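# Stack the tall tin on top of the low tin

## Task

Set the tall tin on the low tin, centred and square on it. A tin that is dropped, thrown or lets slip may count as a failure.

## Robot and tools

Robot: two arms on fixed bases, left_arm at about (+0.009, +0.505, 0) m and right_arm at about (+0.008, -0.458, 0) m in the scene frame, each turned slightly about z. right_arm carries a five-finger right hand; left_arm carries the mirror-image left hand. A camera stand stands behind the arms. Loose objects may occasionally get a small push from outside.

Frames. Scene frame: origin at table height, midway between the nominal bases; +z up, +x out over the table, +y toward left_arm. Reported hand positions (m), quaternions (wxyz) and velocities are in each arm's own base frame. Fixed cameras and the table use the scene frame. Motion offsets run along the axes of that arm's current Hand target. The hand point sits 0.05 m in front of the palm and 0.15 m from the wrist flange along the fingers: +z runs along straight fingers, +y leaves the palm, +x crosses the palm away from the thumb on the right hand and toward the thumb on the left. Straight fingers extend 0.06 to 0.07 m past the point. With the palm down the wrist can sit up to 0.11 m lower than the point, and a wrist bracket on the little-finger side can strike things.

Row layout (shared by execute_actions and move): 28 numbers, each in [-1, 1], always for both arms. Left arm: dx, dy, dz, rx, ry, rz, then thumb_turn, thumb_bend, index, middle, ring, little, force_limit, speed. Then the same 14 for the right arm. The six pose numbers are an offset, not a pose: a shift from that arm's Hand target as it stood when the action or move began, where 1.0 stands for 0.6 m of travel or 180 degrees of turn; rx, ry, rz form one rotation vector. All zeros for an arm re-requests its Hand target. The six finger numbers are absolute targets: -1 open/straight, +1 closed/curled (thumb_turn +1 places the thumb opposite the fingers). force_limit maps -1..+1 to roughly 0..10 N at the fingertip (0..15 N for the two thumb motors). speed climbs from near zero at -1 to full at +0.48 and stays full above. Hand values are never left unchanged by default: to keep a hand as it is, repeat its last executed eight numbers; before any has run, send its hand_measured plus hand_force_limit and hand_speed. A grip fits objects about 0.035 to 0.065 m thick with the thumb turned in front; close at speed -0.94 or below for a soft grip.

execute_actions(actions, cameras): actions is a list of actions; each action is up to 15 rows, one per 1/30 s step, with the last row repeated to fill 15. Every row in an action counts from the same starting Hand target, and each new action starts again from the current one, so repeating an offset keeps moving. Images come back only for an empty actions list or named cameras.

move(target, speed, blend, stop_force, zero, blocking, cameras): target is one 28-number row or a list of up to 15 rows; every row is offset from the same starting Hand targets. speed is in m/s, 0.002 to 3.6 (default 0.25), one value or one per target; turns are capped at twice that in rad/s. blend in m rounds corners in a list (0 means stop at each). stop_force, 3 to 120 N for both arms, ends an arm's path when its wrist sensor feels that much push against the motion; use it slowly for touching down, omit it when lifting off a contact, and don't rely on it while the hand rotates. zero (default true) rezeroes before the move. blocking=false returns early and cannot combine with stop_force. Paths are straight, ignore obstacles, and lag more when fast. The result adds a "move:" line: done, off_target, moving, held or fault, plus limits such as paced or held.

wait(seconds 0..10) lets time pass; stop brakes a running move; zoom_image(camera, region [x0,y0,x1,y1], at most 504x504 px) enlarges part of a latest image from cam_head_left, cam_head_right, cam_high, cam_low, cam_left_wrist or cam_right_wrist; show_instructions shows the reference pages; zero_wrist_force(arm) rezeroes one wrist sensor; finished_scene ends the scene for good.

Results: Hand target (last commanded pose after clipping; next offsets count from it), end_effector_position and quaternion, joint data, Wrist force/torque in the end effector's axes, and per hand hand_measured, hand_stopped_by (moving, target, force, stalled, fault), hand_load_n (positive when pushed open; near 0 after a lost grip). Commanded orientation is clipped to within 32 degrees of the measured one each step. The hand point often rests a little short of target; send the gap as a fresh offset.

Avoid: net force near 150 N or joint torques past their limits (shoulder/elbow 141, wrists 26.3 N m) causing a 10 s fault stop; pressing a stiff arm beyond a firm contact; contact between the two arms or one hand gripping the other; swinging the path close to an arm's own base; dropping or flinging a tin, releasing it while moving, or letting anything leave the table; long stretched or loaded holds that overheat motors.

Each tool is called after "Call:" by a JSON object that holds its "name" and its "arguments", one argument or row to a line.

Reference images:

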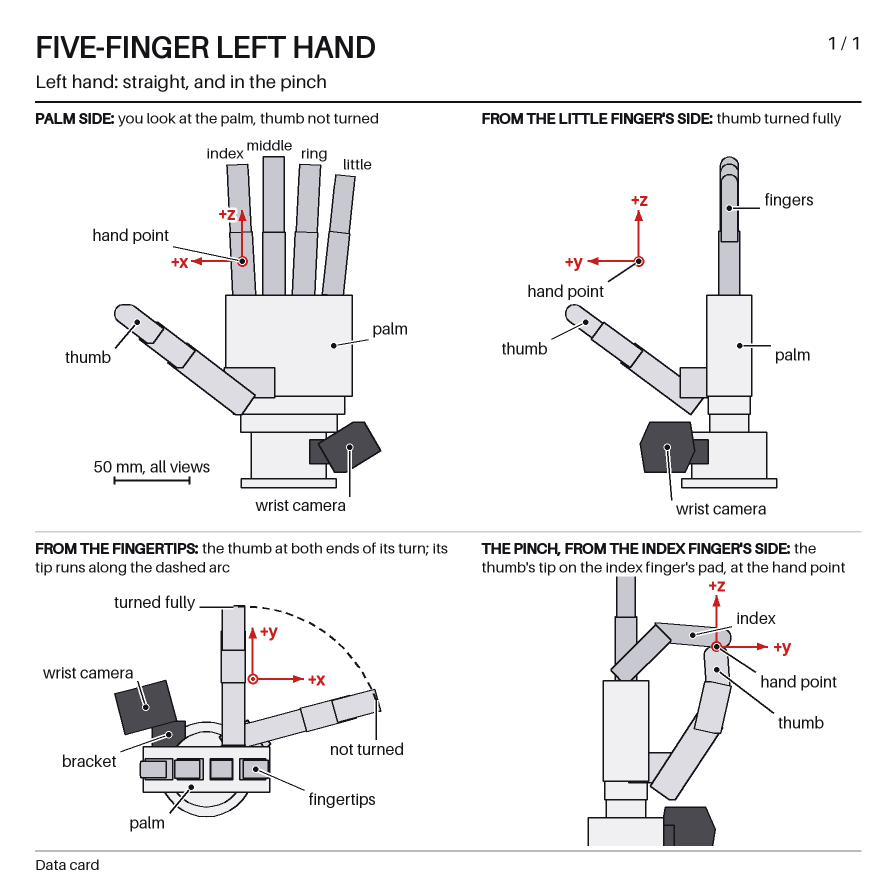

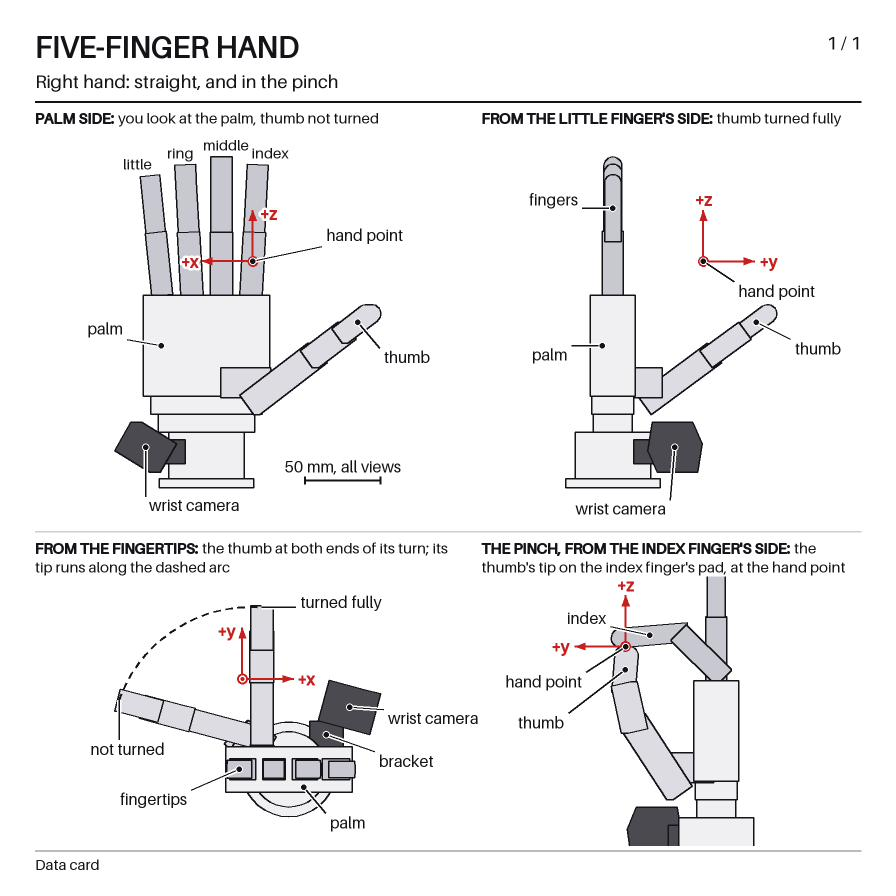

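## Session

Call:
{"name": "execute_actions", "arguments": {
  "actions": []
}}

Scene clock: 0.00 s.
left_arm: end_effector_position=(+0.0309, -0.3663, +0.3343) hand_measured=(-1.000, -1.000, -1.000, -1.000, -1.000, -1.000) hand_load_n=(+0.0, +0.0, +0.0, +0.0, +0.0, +0.0) hand_stopped_by=(target, target, target, target, target, target) hand_force_limit=0.00 hand_speed=-0.80 end_effector_quat_wxyz=(-0.546, +0.620, +0.304, -0.474) | right_arm: end_effector_position=(+0.8943, +0.0880, +0.2383) hand_measured=(-1.000, -1.000, -1.000, -1.000, -1.000, -1.000) hand_load_n=(+0.0, +0.0, +0.5, +0.0, +0.0, +0.0) hand_stopped_by=(target, target, target, target, target, target) hand_force_limit=0.00 hand_speed=-0.80 end_effector_quat_wxyz=(+0.399, +0.393, +0.689, +0.460)
Joint positions: left_arm=[2.314 -2.094 -1.71 0.613 -1.143 0.28] | right_arm=[-0.178 -0.813 1.167 -0.057 1.074 -0.341]
Joint velocities: within noise
Joint torques (N m): no reading
Wrist force (N): no reading
Wrist torque (N m): no reading
Wrist force, peak (N): no reading
Hand target: left_arm +0.0309, -0.3663, +0.3343; -0.546, +0.620, +0.304, -0.474 | right_arm +0.8943, +0.0880, +0.2383; +0.399, +0.393, +0.689, +0.460

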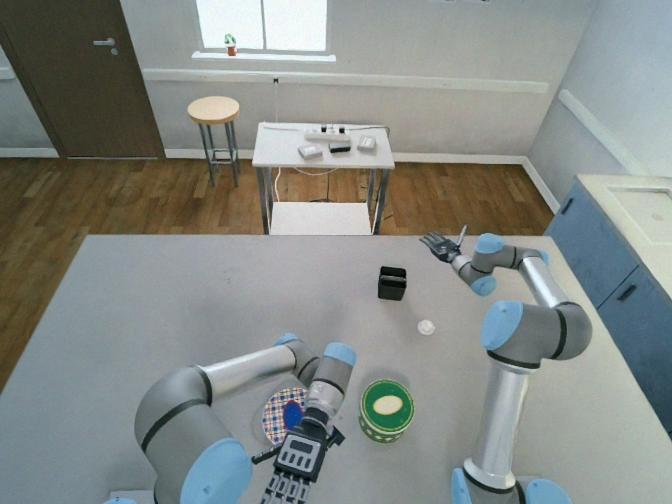

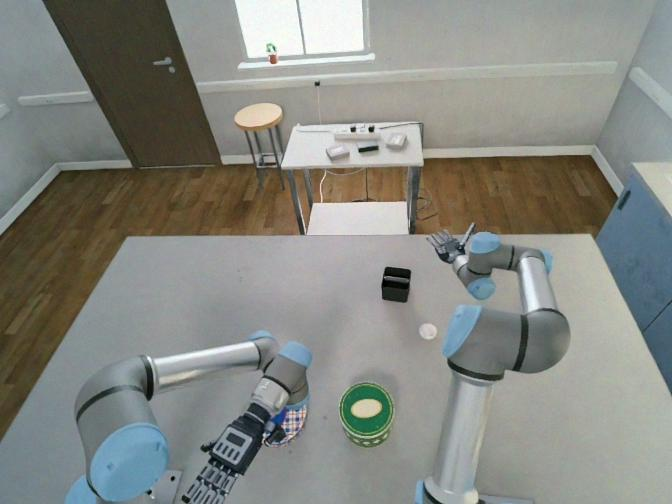

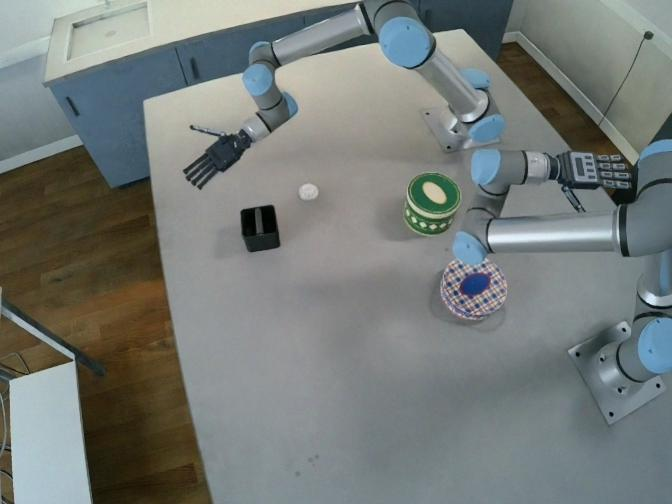

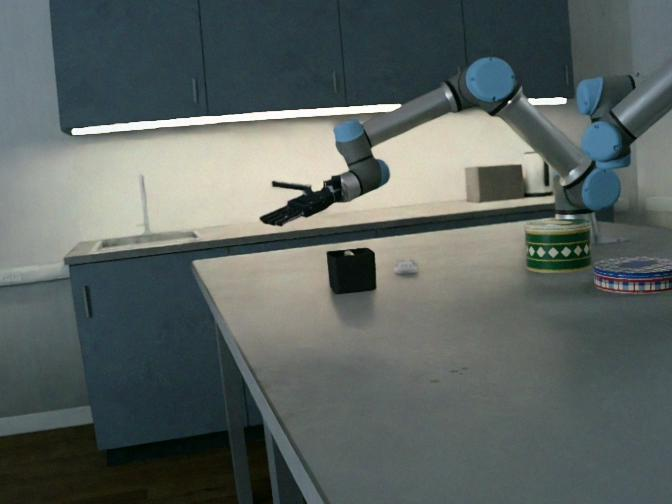

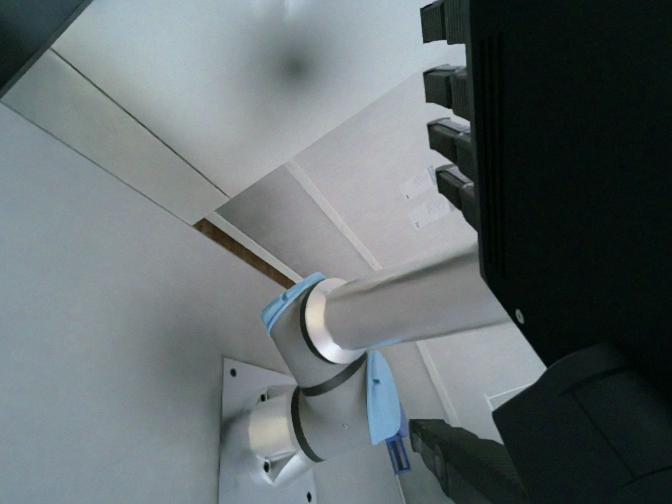

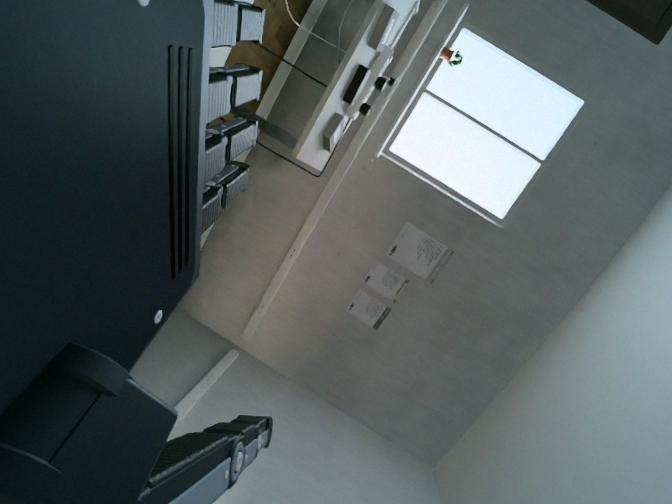

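Call:
{"name": "zoom_image", "arguments": {
  "camera": "cam_head_left",
  "region": [200, 280, 536, 504]
}}

Call:
{"name": "zoom_image", "arguments": {
  "camera": "cam_head_right",
  "region": [200, 280, 536, 504]
}}

Call:
{"name": "zoom_image", "arguments": {
  "camera": "cam_high",
  "region": [360, 120, 672, 440]
}}

Call:
{"name": "zoom_image", "arguments": {
  "camera": "cam_low",
  "region": [250, 50, 672, 350]
}}

Scaled by 1.500.

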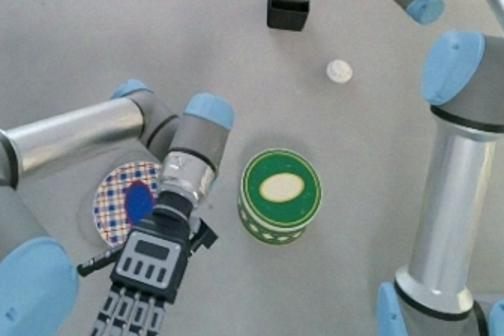

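Scaled by 1.500.

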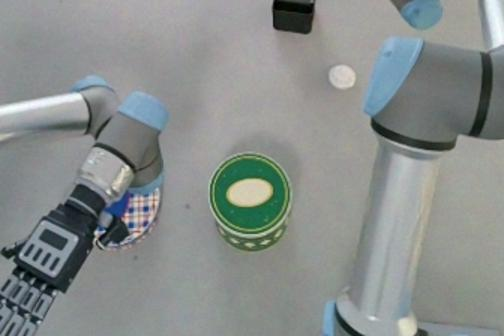

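Scaled by 1.575.

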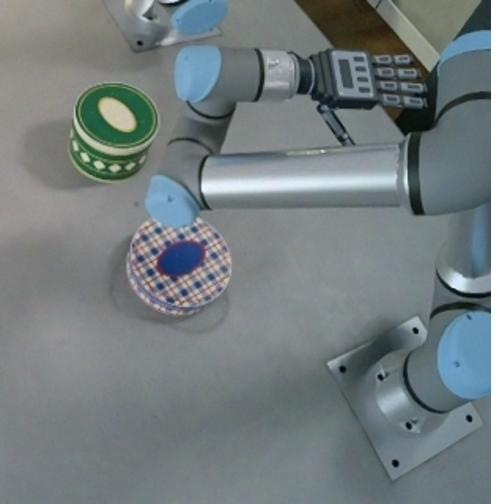

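Scaled by 1.194.

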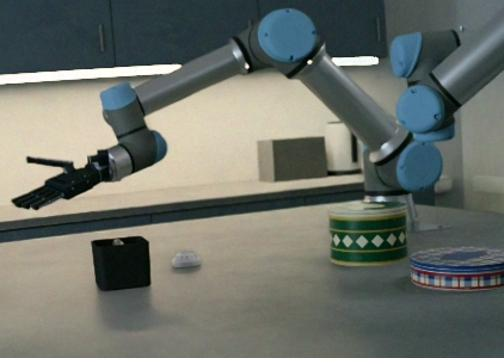

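Call:
{"name": "move", "arguments": {
  "target": [-0.0594, 0.0069, -0.0100, -0.0153, -0.0534, 0, -1,-1,-1,-1,-1,-1,0,-0.8, 0,0,0,0,0,0, -1,-1,-1,-1,-1,-1,0,-0.8],
  "speed": 0.2
}}

Scene clock: 204.17 s.
left_arm: end_effector_position=(+0.0229, -0.4014, +0.3391) hand_measured=(-1.000, -1.000, -1.000, -1.000, -1.000, -1.000) hand_load_n=(-0.5, +0.0, +0.0, +0.0, +0.0, +0.0) hand_stopped_by=(target, target, target, target, target, target) hand_force_limit=0.00 hand_speed=-0.80 end_effector_quat_wxyz=(-0.503, +0.591, +0.360, -0.517) | right_arm: end_effector_position=(+0.8943, +0.0880, +0.2383) hand_measured=(-1.000, -1.000, -1.000, -1.000, -1.000, -1.000) hand_load_n=(+0.0, +0.0, -0.5, +0.0, +0.0, +0.0) hand_stopped_by=(target, target, target, target, target, target) hand_force_limit=0.00 hand_speed=-0.80 end_effector_quat_wxyz=(+0.399, +0.393, +0.689, +0.460)
Joint positions: left_arm=[2.332 -2.083 -1.709 0.602 -0.987 0.279] | right_arm=[-0.178 -0.813 1.167 -0.057 1.074 -0.341]
Joint torques (N m): left_arm=[6.4 44.02 6.74 -3.27 2.51 -2.29] | right_arm=[0.11 -52.6 -17.15 -0.49 -0.24 -0.36]
Wrist force (N): left_arm=[-0.1 -0.5 -0.4] | right_arm=[-0.1 0.1 0.1]
Wrist torque (N m): left_arm=[-0.05 -0.01 0.13] | right_arm=[0.01 0.01 0.00]
Wrist force, peak (N): left_arm=[-0.5 -0.4 -0.5] | right_arm=[0.1 0.2 0.3]
Hand target: left_arm +0.0228, -0.4014, +0.3391; -0.503, +0.591, +0.360, -0.517 | right_arm +0.8943, +0.0880, +0.2383; +0.399, +0.393, +0.689, +0.460
Off the commanded pose: left_arm 0.000 m, 0 deg | right_arm 0.000 m, 0 deg.
move: done

Call:
{"name": "move", "arguments": {
  "target": [
    [-0.2428,0.0190,-0.0738,-0.0613,-0.2136,0.0002, -1,-1,-1,-1,-1,-1,0,-0.8, 0,0,0,0,0,0, -1,-1,-1,-1,-1,-1,0,-0.8],
    [-0.3213,0.0100,-0.2930,-0.1227,-0.4271,0.0004, -1,-1,-1,-1,-1,-1,0,-0.8, 0,0,0,0,0,0, -1,-1,-1,-1,-1,-1,0,-0.8],
    [-0.2235,-0.0153,-0.5242,-0.1763,-0.6140,0.0006, -1,-1,-1,-1,-1,-1,0,-0.8, 0,0,0,0,0,0, -1,-1,-1,-1,-1,-1,0,-0.8],
    [-0.0703,-0.0593,-0.7175,-0.2300,-0.8008,0.0008, -1,-1,-1,-1,-1,-1,0,-0.8, 0,0,0,0,0,0, -1,-1,-1,-1,-1,-1,0,-0.8]
  ],
  "speed": 0.25,
  "blend": 0.03,
  "cameras": ["cam_head_left","cam_high"]
}}

Scene clock: 221.30 s.
left_arm: end_effector_position=(+0.4368, -0.5289, +0.3663) hand_measured=(-1.000, -1.000, -1.000, -1.000, -1.000, -1.000) hand_load_n=(+0.0, +0.0, +0.0, +0.0, +0.0, +0.0) hand_stopped_by=(target, target, target, target, target, target) hand_force_limit=0.00 hand_speed=-0.80 end_effector_quat_wxyz=(+0.362, -0.192, +0.698, -0.587) | right_arm: end_effector_position=(+0.8943, +0.0880, +0.2383) hand_measured=(-1.000, -1.000, -1.000, -1.000, -1.000, -1.000) hand_load_n=(+0.0, +0.0, +0.0, +0.0, +0.0, +0.0) hand_stopped_by=(target, target, target, target, target, target) hand_force_limit=0.00 hand_speed=-0.80 end_effector_quat_wxyz=(+0.399, +0.393, +0.689, +0.460)
Joint positions: left_arm=[2.524 -1.803 -1.969 0.582 1.439 0.29] | right_arm=[-0.178 -0.813 1.167 -0.057 1.074 -0.341]
Joint torques (N m): left_arm=[-8.01 20.45 27.77 -0.2 2.32 1.3] | right_arm=[0.48 -53.49 -17.48 -0.5 -0.26 -0.37]
Wrist force (N): left_arm=[0.0 -0.6 -0.3] | right_arm=[-0.1 -0.1 0.0]
Wrist torque (N m): left_arm=[-0.07 -0.03 0.14] | right_arm=[-0.03 0.01 -0.01]
Wrist force, peak (N): left_arm=[-0.4 -1.0 -0.4] | right_arm=[0.2 0.0 0.4]
Hand target: left_arm +0.4369, -0.5289, +0.3663; +0.362, -0.192, +0.698, -0.587 | right_arm +0.8943, +0.0880, +0.2383; +0.399, +0.393, +0.689, +0.460
Off the commanded pose: left_arm 0.000 m, 0 deg | right_arm 0.000 m, 0 deg.
move: done
Images, in order (width x height): cam_head_left 672x504, cam_high 672x504.

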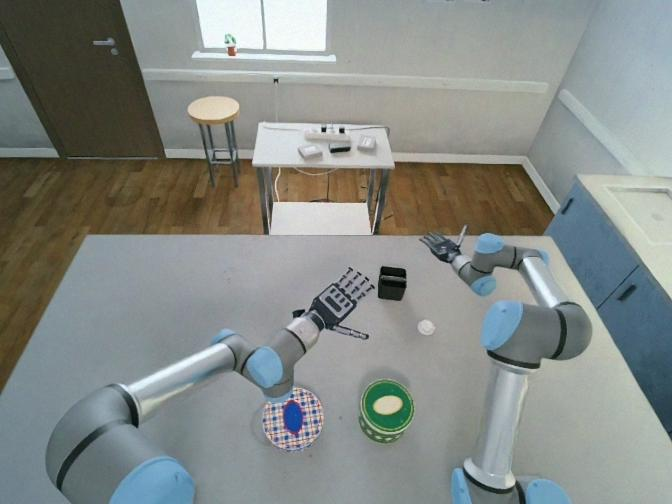

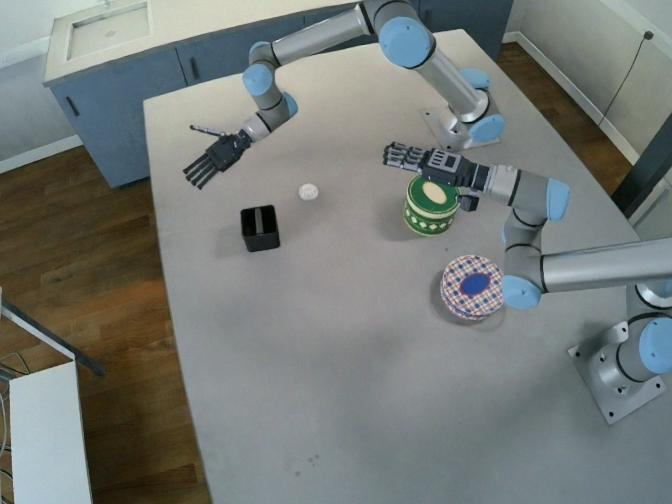

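Call:
{"name": "move", "arguments": {
  "target": [-0.0498,-0.2157,0,0,0,-0.845, -1,-1,-1,-1,-1,-1,0,-0.8, 0,0,0,0,0,0, -1,-1,-1,-1,-1,-1,0,-0.8],
  "speed": 0.4,
  "cameras": ["cam_left_wrist","cam_head_right"]
}}

Scene clock: 234.57 s.
left_arm: end_effector_position=(+0.4364, -0.5387, +0.4987) hand_measured=(-1.000, -1.000, -1.000, -1.000, -1.000, -1.000) hand_load_n=(+0.0, +0.0, +0.0, +0.0, +0.0, +0.0) hand_stopped_by=(target, target, target, target, target, target) hand_force_limit=0.00 hand_speed=-0.80 end_effector_quat_wxyz=(+0.483, +0.724, +0.018, +0.493) | right_arm: end_effector_position=(+0.8943, +0.0880, +0.2383) hand_measured=(-1.000, -1.000, -1.000, -1.000, -1.000, -1.000) hand_load_n=(+0.0, +0.0, +0.0, +0.0, +0.0, +0.0) hand_stopped_by=(target, target, target, target, target, target) hand_force_limit=0.00 hand_speed=-0.80 end_effector_quat_wxyz=(+0.399, +0.393, +0.689, +0.460)
Joint positions: left_arm=[2.523 -1.801 -1.967 0.577 1.44 -2.364] | right_arm=[-0.178 -0.813 1.167 -0.057 1.074 -0.341]
Joint torques (N m): left_arm=[-7.21 34.78 28 -0.14 2.32 -2.23] | right_arm=[0.16 -53.79 -17.02 -0.57 -0.26 -0.44]
Wrist force (N): left_arm=[1.6 1.4 -0.4] | right_arm=[0.0 0.0 0.2]
Wrist torque (N m): left_arm=[0.02 -0.12 -0.12] | right_arm=[-0.02 0.00 0.00]
Wrist force, peak (N): left_arm=[1.9 1.7 0.3] | right_arm=[0.1 0.3 0.3]
Hand target: left_arm +0.4364, -0.5387, +0.4987; +0.483, +0.724, +0.018, +0.493 | right_arm +0.8943, +0.0880, +0.2383; +0.399, +0.393, +0.689, +0.460
Off the commanded pose: left_arm 0.000 m, 0 deg | right_arm 0.000 m, 0 deg.
move: done
Images, in order (width x height): cam_head_right 672x504, cam_left_wrist 672x504.

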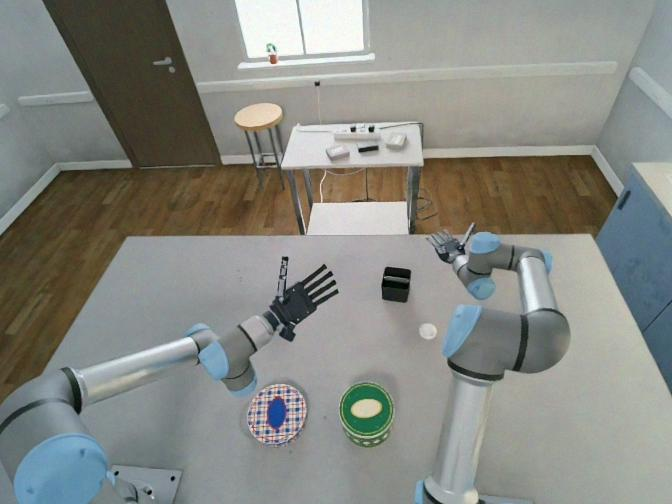

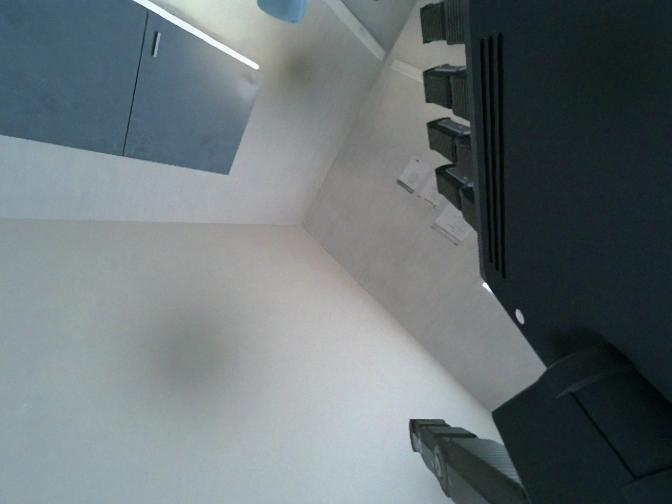

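Call:
{"name": "move", "arguments": {
  "target": [-0.4008,-0.2090,-0.3027,0.3373,-0.3483,0.0157, -1,-1,-1,-1,-1,-1,0,-0.8, 0,0,0,0,0,0, -1,-1,-1,-1,-1,-1,0,-0.8],
  "speed": 0.3,
  "cameras": ["cam_head_left","cam_head_right","cam_high","cam_low","cam_left_wrist"]
}}

Scene clock: 251.33 s.
left_arm: end_effector_position=(+0.2365, -0.4691, +0.2503) hand_measured=(-1.000, -1.000, -1.000, -1.000, -1.000, -1.000) hand_load_n=(+0.5, +0.0, +0.0, +0.0, +0.0, +0.0) hand_stopped_by=(target, target, target, target, target, target) hand_force_limit=0.00 hand_speed=-0.80 end_effector_quat_wxyz=(+0.000, +1.000, -0.005, +0.000) | right_arm: end_effector_position=(+0.8943, +0.0880, +0.2383) hand_measured=(-1.000, -1.000, -1.000, -1.000, -1.000, -1.000) hand_load_n=(+0.0, +0.0, +0.0, +0.0, +0.0, +0.0) hand_stopped_by=(target, target, target, target, target, target) hand_force_limit=0.00 hand_speed=-0.80 end_effector_quat_wxyz=(+0.399, +0.393, +0.689, +0.460)
Joint positions: left_arm=[2.334 -1.465 -1.894 -1.353 1.571 -2.368] | right_arm=[-0.178 -0.813 1.167 -0.057 1.074 -0.341]
Joint torques (N m): left_arm=[-7.63 10.53 32.61 0.37 -2.12 -2.12] | right_arm=[0.78 -53.77 -17.65 -0.57 -0.16 -0.33]
Wrist force (N): left_arm=[0.8 0.7 -1.0] | right_arm=[0.0 0.0 0.1]
Wrist torque (N m): left_arm=[0.09 -0.22 0.00] | right_arm=[0.00 0.00 0.00]
Wrist force, peak (N): left_arm=[2.1 1.7 -0.2] | right_arm=[0.0 0.2 0.4]
Hand target: left_arm +0.2365, -0.4691, +0.2502; +0.000, +1.000, -0.005, +0.000 | right_arm +0.8943, +0.0880, +0.2383; +0.399, +0.393, +0.689, +0.460
Off the commanded pose: left_arm 0.000 m, 0 deg | right_arm 0.000 m, 0 deg.
move: done
Images, in order (width x height): cam_head_left 672x504, cam_head_right 672x504, cam_high 672x504, cam_low 672x504, cam_left_wrist 672x504.

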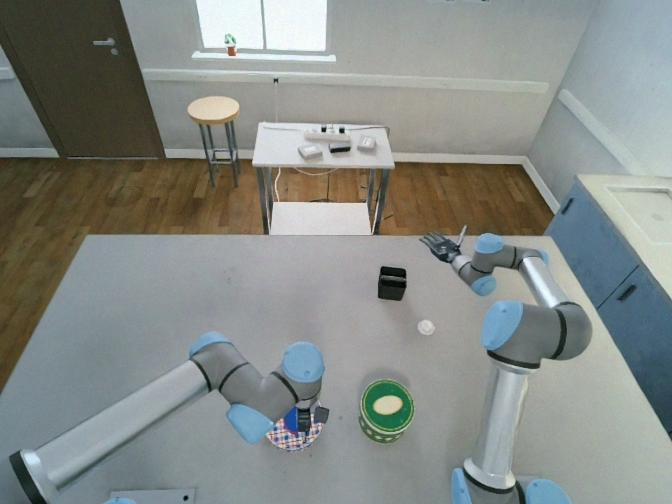

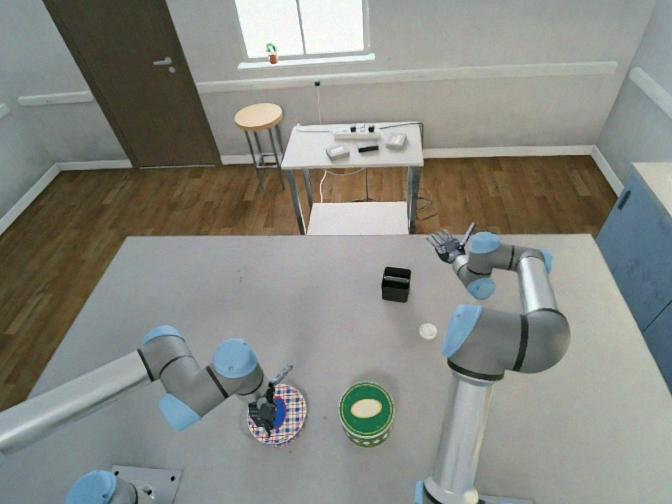

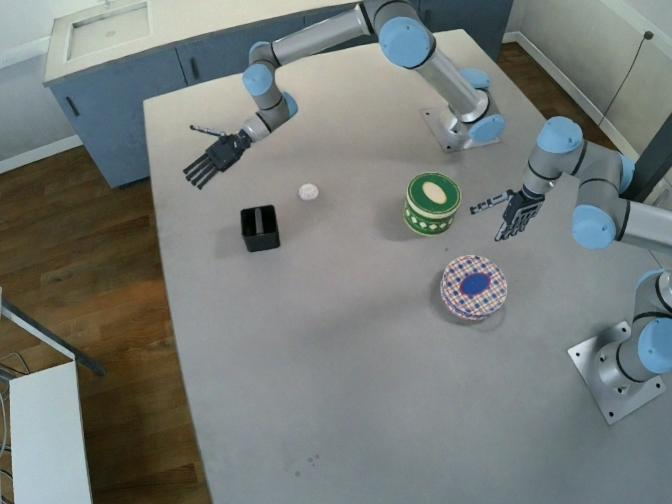

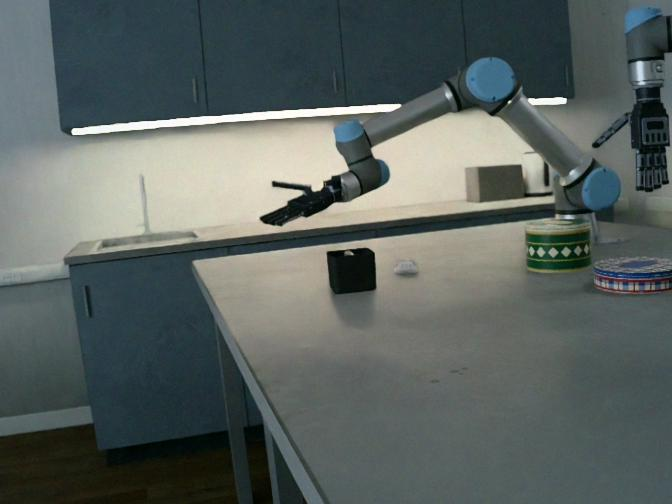

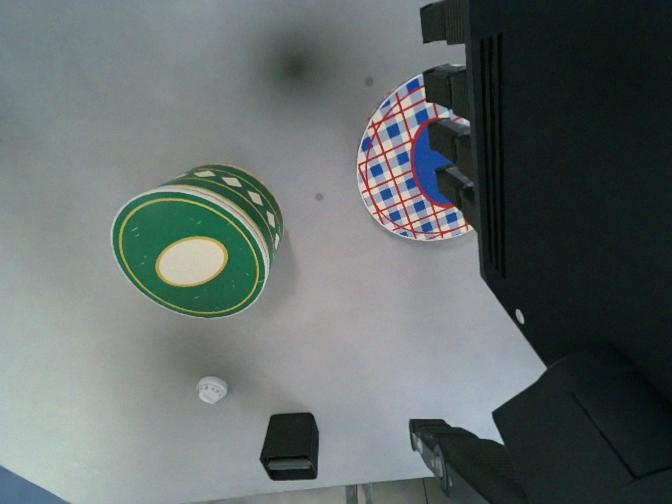

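Call:
{"name": "zoom_image", "arguments": {
  "camera": "cam_left_wrist",
  "region": [336, 0, 588, 252]
}}

Call:
{"name": "zoom_image", "arguments": {
  "camera": "cam_left_wrist",
  "region": [60, 100, 340, 380]
}}

Scaled by 2.000.

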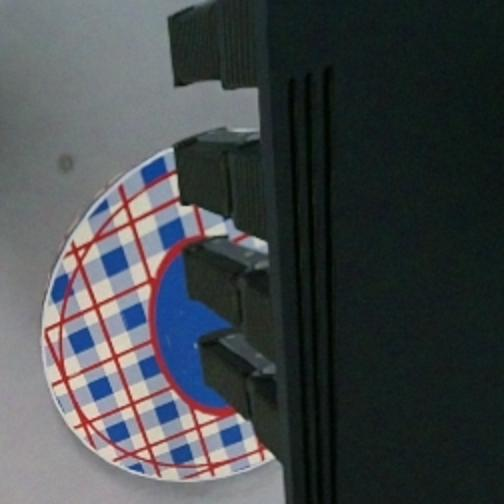

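Scaled by 1.800.

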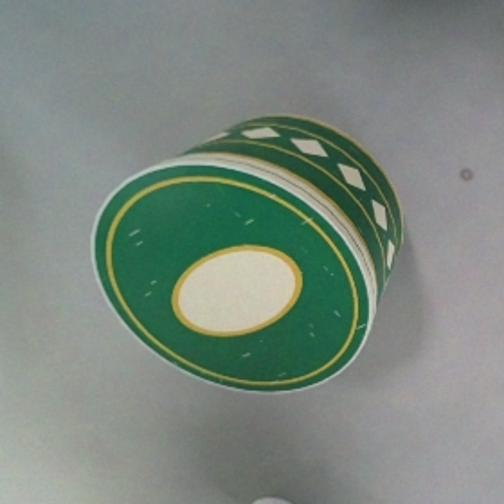

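Call:
{"name": "move", "arguments": {
  "target": [0,0,0,0,0,0, -1,-1,-1,-1,-1,-1,0,-0.8, 0.1872,0.5990,-0.7470,-0.4868,-0.1823,-0.2891, -1,-1,-1,-1,-1,-1,0,-0.8],
  "speed": 0.35,
  "cameras": ["cam_head_left","cam_low"]
}}

Scene clock: 315.87 s.
left_arm: end_effector_position=(+0.2365, -0.4691, +0.2502) hand_measured=(-1.000, -1.000, -1.000, -1.000, -1.000, -1.000) hand_load_n=(+0.0, +0.0, +0.0, +0.0, +0.0, +0.0) hand_stopped_by=(target, target, target, target, target, target) hand_force_limit=0.00 hand_speed=-0.80 end_effector_quat_wxyz=(+0.000, +1.000, -0.005, +0.000) | right_arm: end_effector_position=(+0.5065, +0.1423, +0.6733) hand_measured=(-1.000, -1.000, -1.000, -1.000, -1.000, -1.000) hand_load_n=(+0.0, +0.0, +0.0, +0.0, +0.0, +0.0) hand_stopped_by=(target, target, target, target, target, target) hand_force_limit=0.00 hand_speed=-0.80 end_effector_quat_wxyz=(+0.845, -0.185, +0.162, +0.474)
Joint positions: left_arm=[2.334 -1.465 -1.894 -1.353 1.571 -2.368] | right_arm=[-0.209 -1.418 1.766 -1.919 1.075 -0.339]
Joint torques (N m): left_arm=[-7.44 10.49 31.13 0.61 -1.65 -2.08] | right_arm=[-12.35 -37.96 -25.24 -4.25 2.71 1.96]
Wrist force (N): left_arm=[0.7 0.7 -1.0] | right_arm=[-0.1 -0.4 -0.3]
Wrist torque (N m): left_arm=[0.08 -0.20 -0.01] | right_arm=[-0.18 -0.04 -0.16]
Wrist force, peak (N): left_arm=[1.2 0.5 -1.3] | right_arm=[-0.8 -0.2 0.4]
Hand target: left_arm +0.2365, -0.4691, +0.2502; +0.000, +1.000, -0.005, +0.000 | right_arm +0.5064, +0.1423, +0.6734; +0.845, -0.185, +0.162, +0.474
Off the commanded pose: left_arm 0.000 m, 0 deg | right_arm 0.000 m, 0 deg.
move: done
Images, in order (width x height): cam_head_left 672x504, cam_low 672x504.

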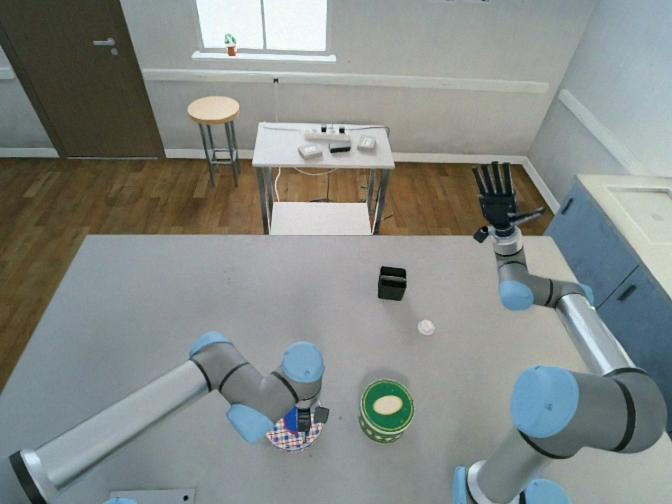

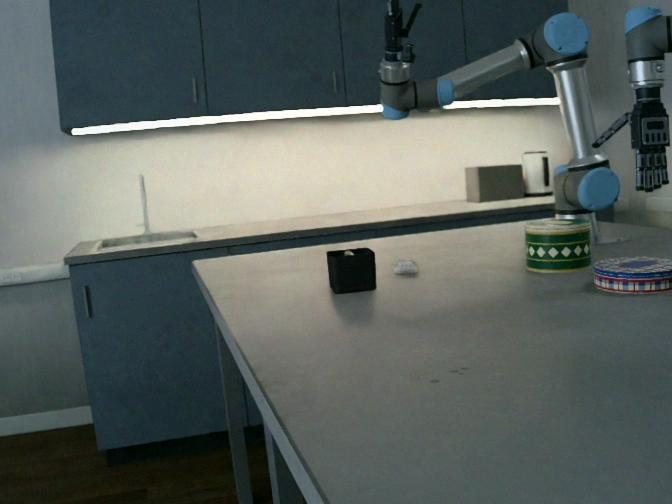

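Call:
{"name": "move", "arguments": {
  "target": [
    [0,0,0,0,0,0, -1,-1,-1,-1,-1,-1,0,-0.8, 0.2180,0.0768,-0.0145,-0.0739,0.2096,0, -1,-1,-1,-1,-1,-1,0,-0.8],
    [0,0,0,0,0,0, -1,-1,-1,-1,-1,-1,0,-0.8, 0.3605,0.1268,-0.2558,-0.1478,0.4191,0, -1,-1,-1,-1,-1,-1,0,-0.8],
    [0,0,0,0,0,0, -1,-1,-1,-1,-1,-1,0,-0.8, 0.3382,0.1188,-0.5050,-0.2124,0.6025,0, -1,-1,-1,-1,-1,-1,0,-0.8],
    [0,0,0,0,0,0, -1,-1,-1,-1,-1,-1,0,-0.8, 0.1758,0.0617,-0.7015,-0.2800,0.7943,0, -1,-1,-1,-1,-1,-1,0,-0.8]
  ],
  "speed": 0.25,
  "blend": 0.03,
  "cameras": ["cam_head_left","cam_high"]
}}

Scene clock: 329.37 s.
left_arm: end_effector_position=(+0.2365, -0.4691, +0.2502) hand_measured=(-1.000, -1.000, -1.000, -1.000, -1.000, -1.000) hand_load_n=(+0.0, +0.0, +0.0, +0.0, +0.0, +0.0) hand_stopped_by=(target, target, target, target, target, target) hand_force_limit=0.00 hand_speed=-0.80 end_effector_quat_wxyz=(+0.000, +1.000, -0.005, +0.000) | right_arm: end_effector_position=(+0.4858, +0.0425, +0.2500) hand_measured=(-1.000, -1.000, -1.000, -1.000, -1.000, -1.000) hand_load_n=(+0.0, +0.0, +0.0, +0.0, +0.0, +0.0) hand_stopped_by=(target, target, target, target, target, target) hand_force_limit=0.00 hand_speed=-0.80 end_effector_quat_wxyz=(+0.000, +0.751, -0.660, +0.000)
Joint positions: left_arm=[2.334 -1.465 -1.894 -1.353 1.571 -2.368] | right_arm=[-0.209 -1.452 1.668 -1.788 -1.571 -0.339]
Joint torques (N m): left_arm=[-7.84 10.2 31.45 0.63 -1.13 -1.91] | right_arm=[13.16 -20.82 -12.91 -4.46 -1.88 1.96]
Wrist force (N): left_arm=[0.7 0.8 -1.0] | right_arm=[0.2 -0.7 -0.9]
Wrist torque (N m): left_arm=[0.10 -0.22 -0.01] | right_arm=[-0.07 0.02 -0.14]
Wrist force, peak (N): left_arm=[1.3 0.8 -1.2] | right_arm=[-0.9 -1.4 -0.8]
Hand target: left_arm +0.2365, -0.4691, +0.2502; +0.000, +1.000, -0.005, +0.000 | right_arm +0.4858, +0.0425, +0.2500; +0.000, +0.751, -0.660, +0.001
Off the commanded pose: left_arm 0.000 m, 0 deg | right_arm 0.000 m, 0 deg.
move: done
Images, in order (width x height): cam_head_left 672x504, cam_high 672x504.

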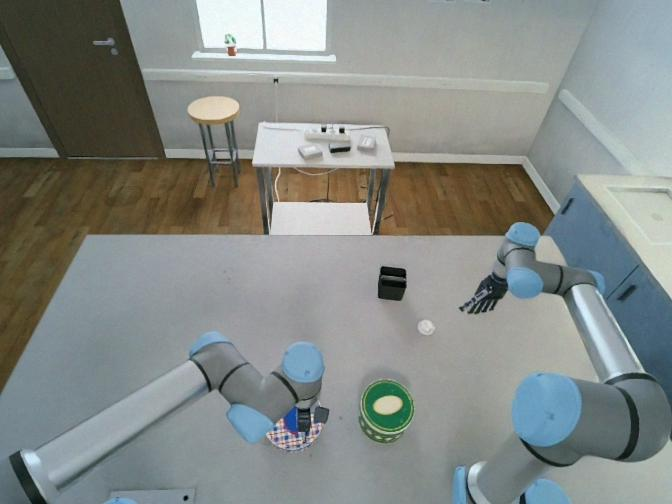

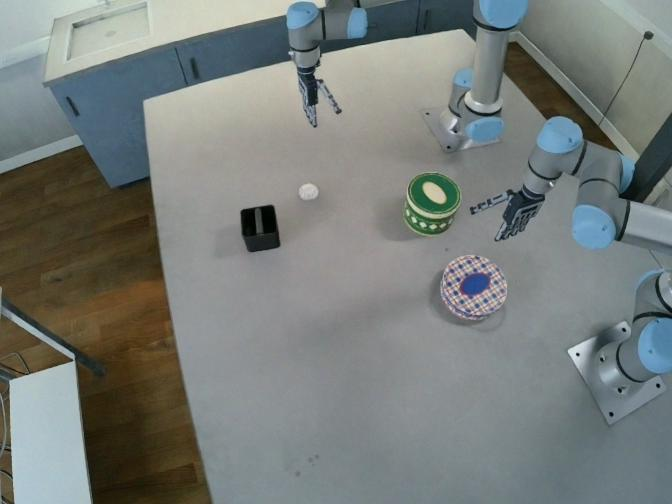

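Call:
{"name": "move", "arguments": {
  "target": [0,0,0,0,0,0, -1,-1,-1,-1,-1,-1,0,-0.8, -0.4033,0.2493,0,0,0,0.5264, -1,-1,-1,-1,-1,-1,0,-0.8],
  "speed": 0.3,
  "cameras": ["all"]
}}

Scene clock: 339.20 s.
left_arm: end_effector_position=(+0.2365, -0.4691, +0.2502) hand_measured=(-1.000, -1.000, -1.000, -1.000, -1.000, -1.000) hand_load_n=(+0.0, +0.0, +0.0, +0.0, +0.0, +0.0) hand_stopped_by=(target, target, target, target, target, target) hand_force_limit=0.00 hand_speed=-0.80 end_effector_quat_wxyz=(+0.000, +1.000, -0.005, +0.000) | right_arm: end_effector_position=(+0.3062, +0.2631, +0.2497) hand_measured=(-1.000, -1.000, -1.000, -1.000, -1.000, -1.000) hand_load_n=(-0.5, +0.0, +0.0, +0.0, +0.0, +0.0) hand_stopped_by=(target, target, target, target, target, target) hand_force_limit=0.00 hand_speed=-0.80 end_effector_quat_wxyz=(+0.000, -0.023, +1.000, +0.000)
Joint positions: left_arm=[2.334 -1.465 -1.894 -1.353 1.571 -2.368] | right_arm=[0.229 -1.988 2.119 -1.703 -1.571 1.753]
Joint torques (N m): left_arm=[-7.21 10.24 31.72 0.56 -0.69 -1.83] | right_arm=[13.04 2.66 -25.71 0.04 -2.02 1.93]
Wrist force (N): left_arm=[1.1 0.6 -0.8] | right_arm=[0.2 -0.5 -0.5]
Wrist torque (N m): left_arm=[0.06 -0.26 0.02] | right_arm=[-0.04 0.02 -0.16]
Wrist force, peak (N): left_arm=[1.2 1.0 -1.3] | right_arm=[0.6 -1.0 -1.2]
Hand target: left_arm +0.2365, -0.4691, +0.2502; +0.000, +1.000, -0.005, +0.000 | right_arm +0.3062, +0.2631, +0.2497; +0.000, -0.023, +1.000, +0.000
Off the commanded pose: left_arm 0.000 m, 0 deg | right_arm 0.000 m, 0 deg.
move: done

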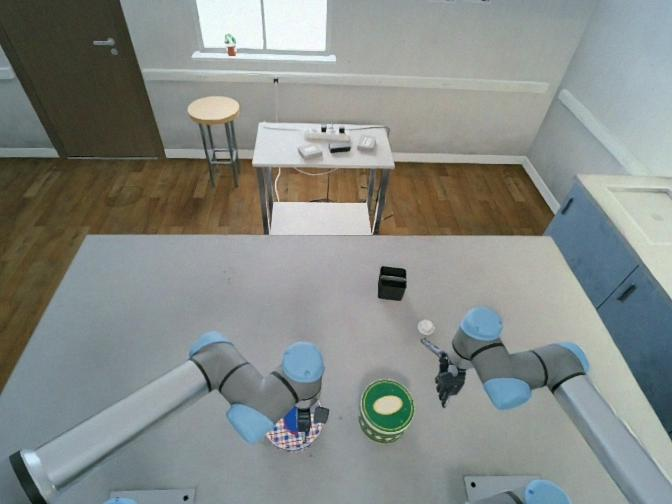

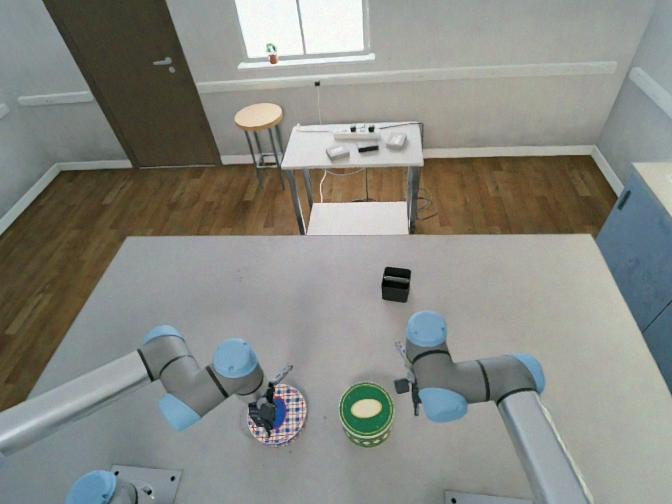

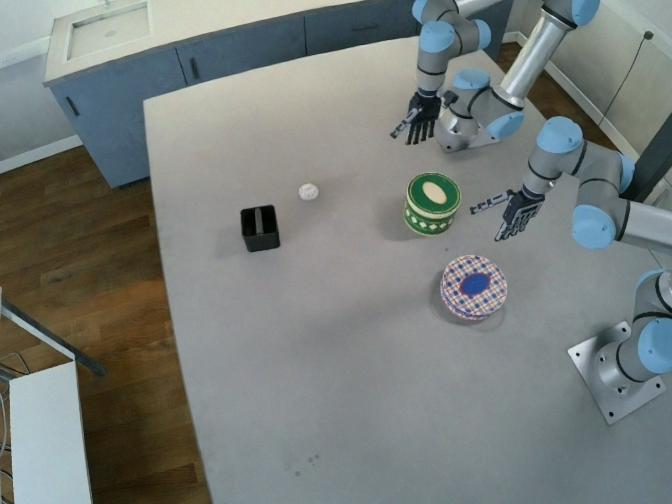

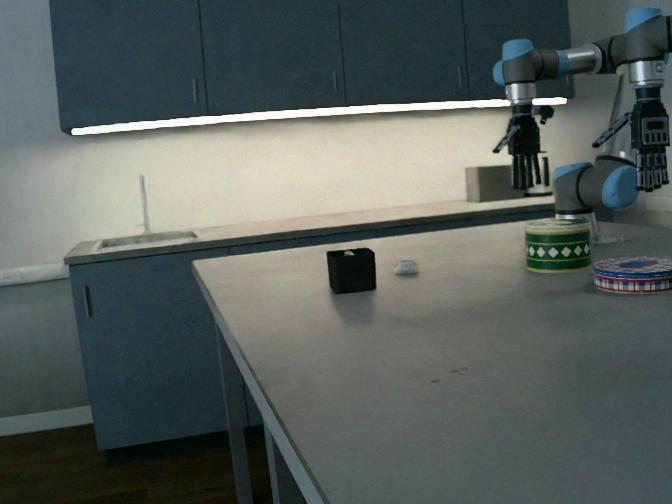

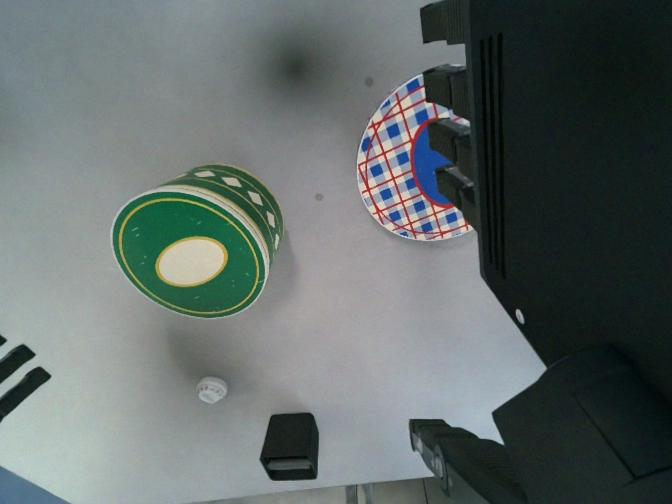

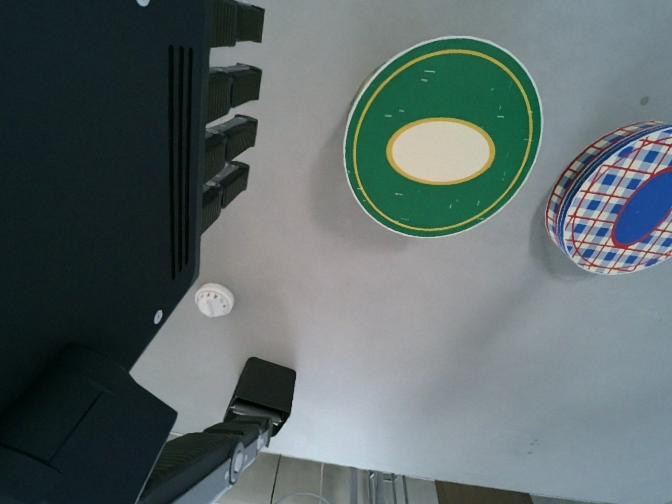

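Call:
{"name": "zoom_image", "arguments": {
  "camera": "cam_left_wrist",
  "region": [140, 384, 460, 504]
}}

Call:
{"name": "zoom_image", "arguments": {
  "camera": "cam_right_wrist",
  "region": [260, 384, 672, 504]
}}

Call:
{"name": "zoom_image", "arguments": {
  "camera": "cam_left_wrist",
  "region": [400, 0, 520, 300]
}}

Scaled by 1.575.

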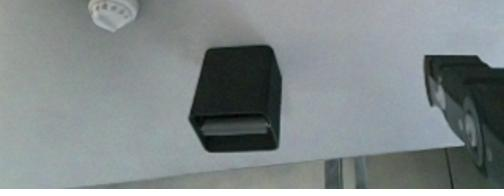

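Scaled by 1.223.

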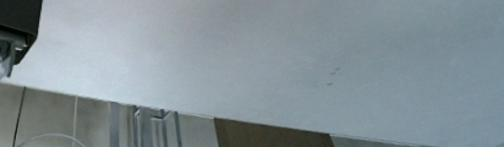

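Scaled by 1.680.

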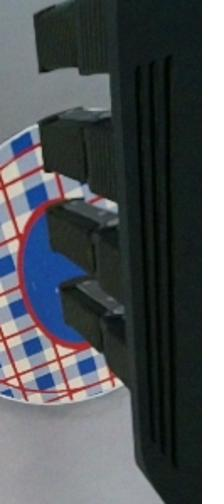

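Call:
{"name": "move", "arguments": {
  "target": [0,0,-0.1333,0,0,0, -1,-1,-1,-1,-1,-1,0,-0.8, 0,0,-0.1333,0,0,0, -1,-1,-1,-1,-1,-1,0,-0.8],
  "speed": 0.3,
  "cameras": ["cam_left_wrist","cam_right_wrist"]
}}

Scene clock: 373.27 s.
left_arm: end_effector_position=(+0.2365, -0.4691, +0.3302) hand_measured=(-1.000, -1.000, -1.000, -1.000, -1.000, -1.000) hand_load_n=(+0.0, +0.0, +0.0, +0.0, +0.0, +0.0) hand_stopped_by=(target, target, target, target, target, target) hand_force_limit=0.00 hand_speed=-0.80 end_effector_quat_wxyz=(+0.000, +1.000, -0.005, +0.000) | right_arm: end_effector_position=(+0.3061, +0.2631, +0.3297) hand_measured=(-1.000, -1.000, -1.000, -1.000, -1.000, -1.000) hand_load_n=(+0.0, +0.0, +0.0, +0.0, +0.5, +0.0) hand_stopped_by=(target, target, target, target, target, target) hand_force_limit=0.00 hand_speed=-0.80 end_effector_quat_wxyz=(+0.000, -0.023, +1.000, +0.000)
Joint positions: left_arm=[2.334 -1.444 -1.707 -1.562 1.571 -2.368] | right_arm=[0.229 -1.994 1.918 -1.496 -1.571 1.753]
Joint torques (N m): left_arm=[3.68 10.41 32.97 0.31 2.27 1.63] | right_arm=[-12.77 2.81 -25.81 0.11 -1.94 -2.62]
Wrist force (N): left_arm=[0.6 0.7 -1.2] | right_arm=[0.6 -0.7 -0.9]
Wrist torque (N m): left_arm=[0.07 -0.21 -0.03] | right_arm=[-0.04 0.00 -0.02]
Wrist force, peak (N): left_arm=[0.4 0.8 -2.2] | right_arm=[0.5 -0.8 -1.9]
Hand target: left_arm +0.2365, -0.4691, +0.3302; +0.000, +1.000, -0.005, +0.000 | right_arm +0.3061, +0.2631, +0.3297; +0.000, -0.023, +1.000, +0.000
Off the commanded pose: left_arm 0.000 m, 0 deg | right_arm 0.000 m, 0 deg.
move: done
Images, in order (width x height): cam_left_wrist 672x504, cam_right_wrist 672x504.

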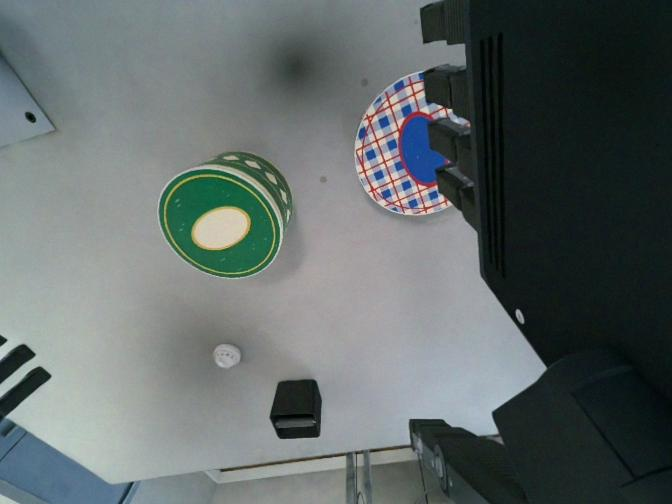

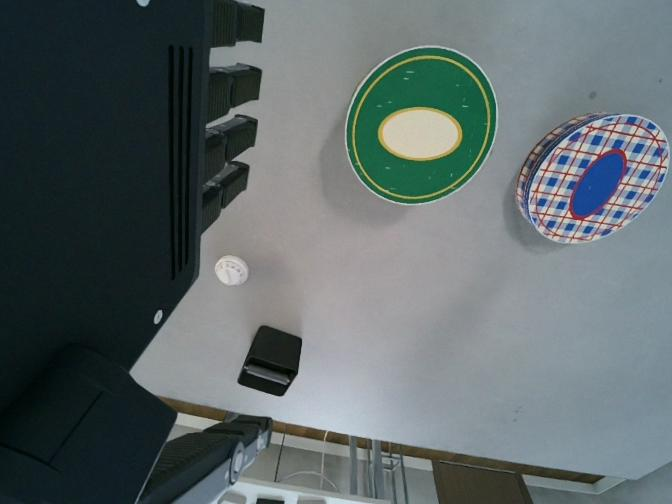

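Call:
{"name": "zoom_image", "arguments": {
  "camera": "cam_left_wrist",
  "region": [60, 100, 340, 380]
}}

Call:
{"name": "zoom_image", "arguments": {
  "camera": "cam_left_wrist",
  "region": [336, 0, 588, 252]
}}

Call:
{"name": "zoom_image", "arguments": {
  "camera": "cam_right_wrist",
  "region": [320, 20, 672, 284]
}}

Scaled by 1.800.

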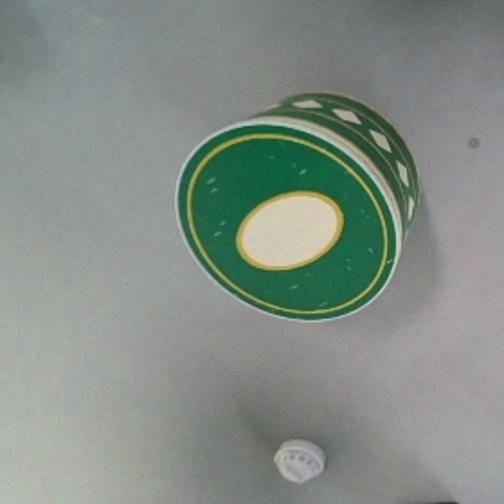

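Scaled by 2.000.

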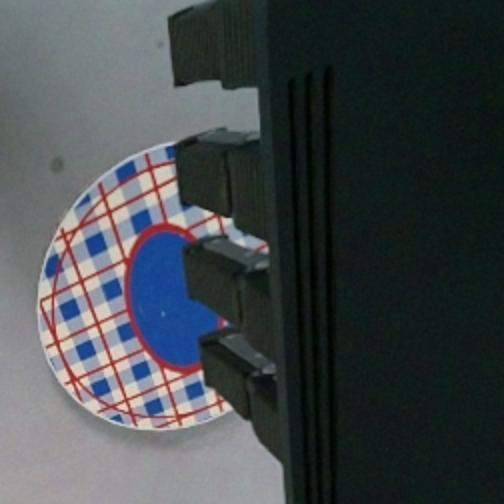

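Scaled by 1.432.

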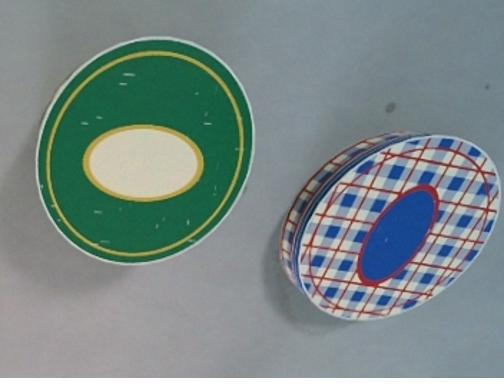

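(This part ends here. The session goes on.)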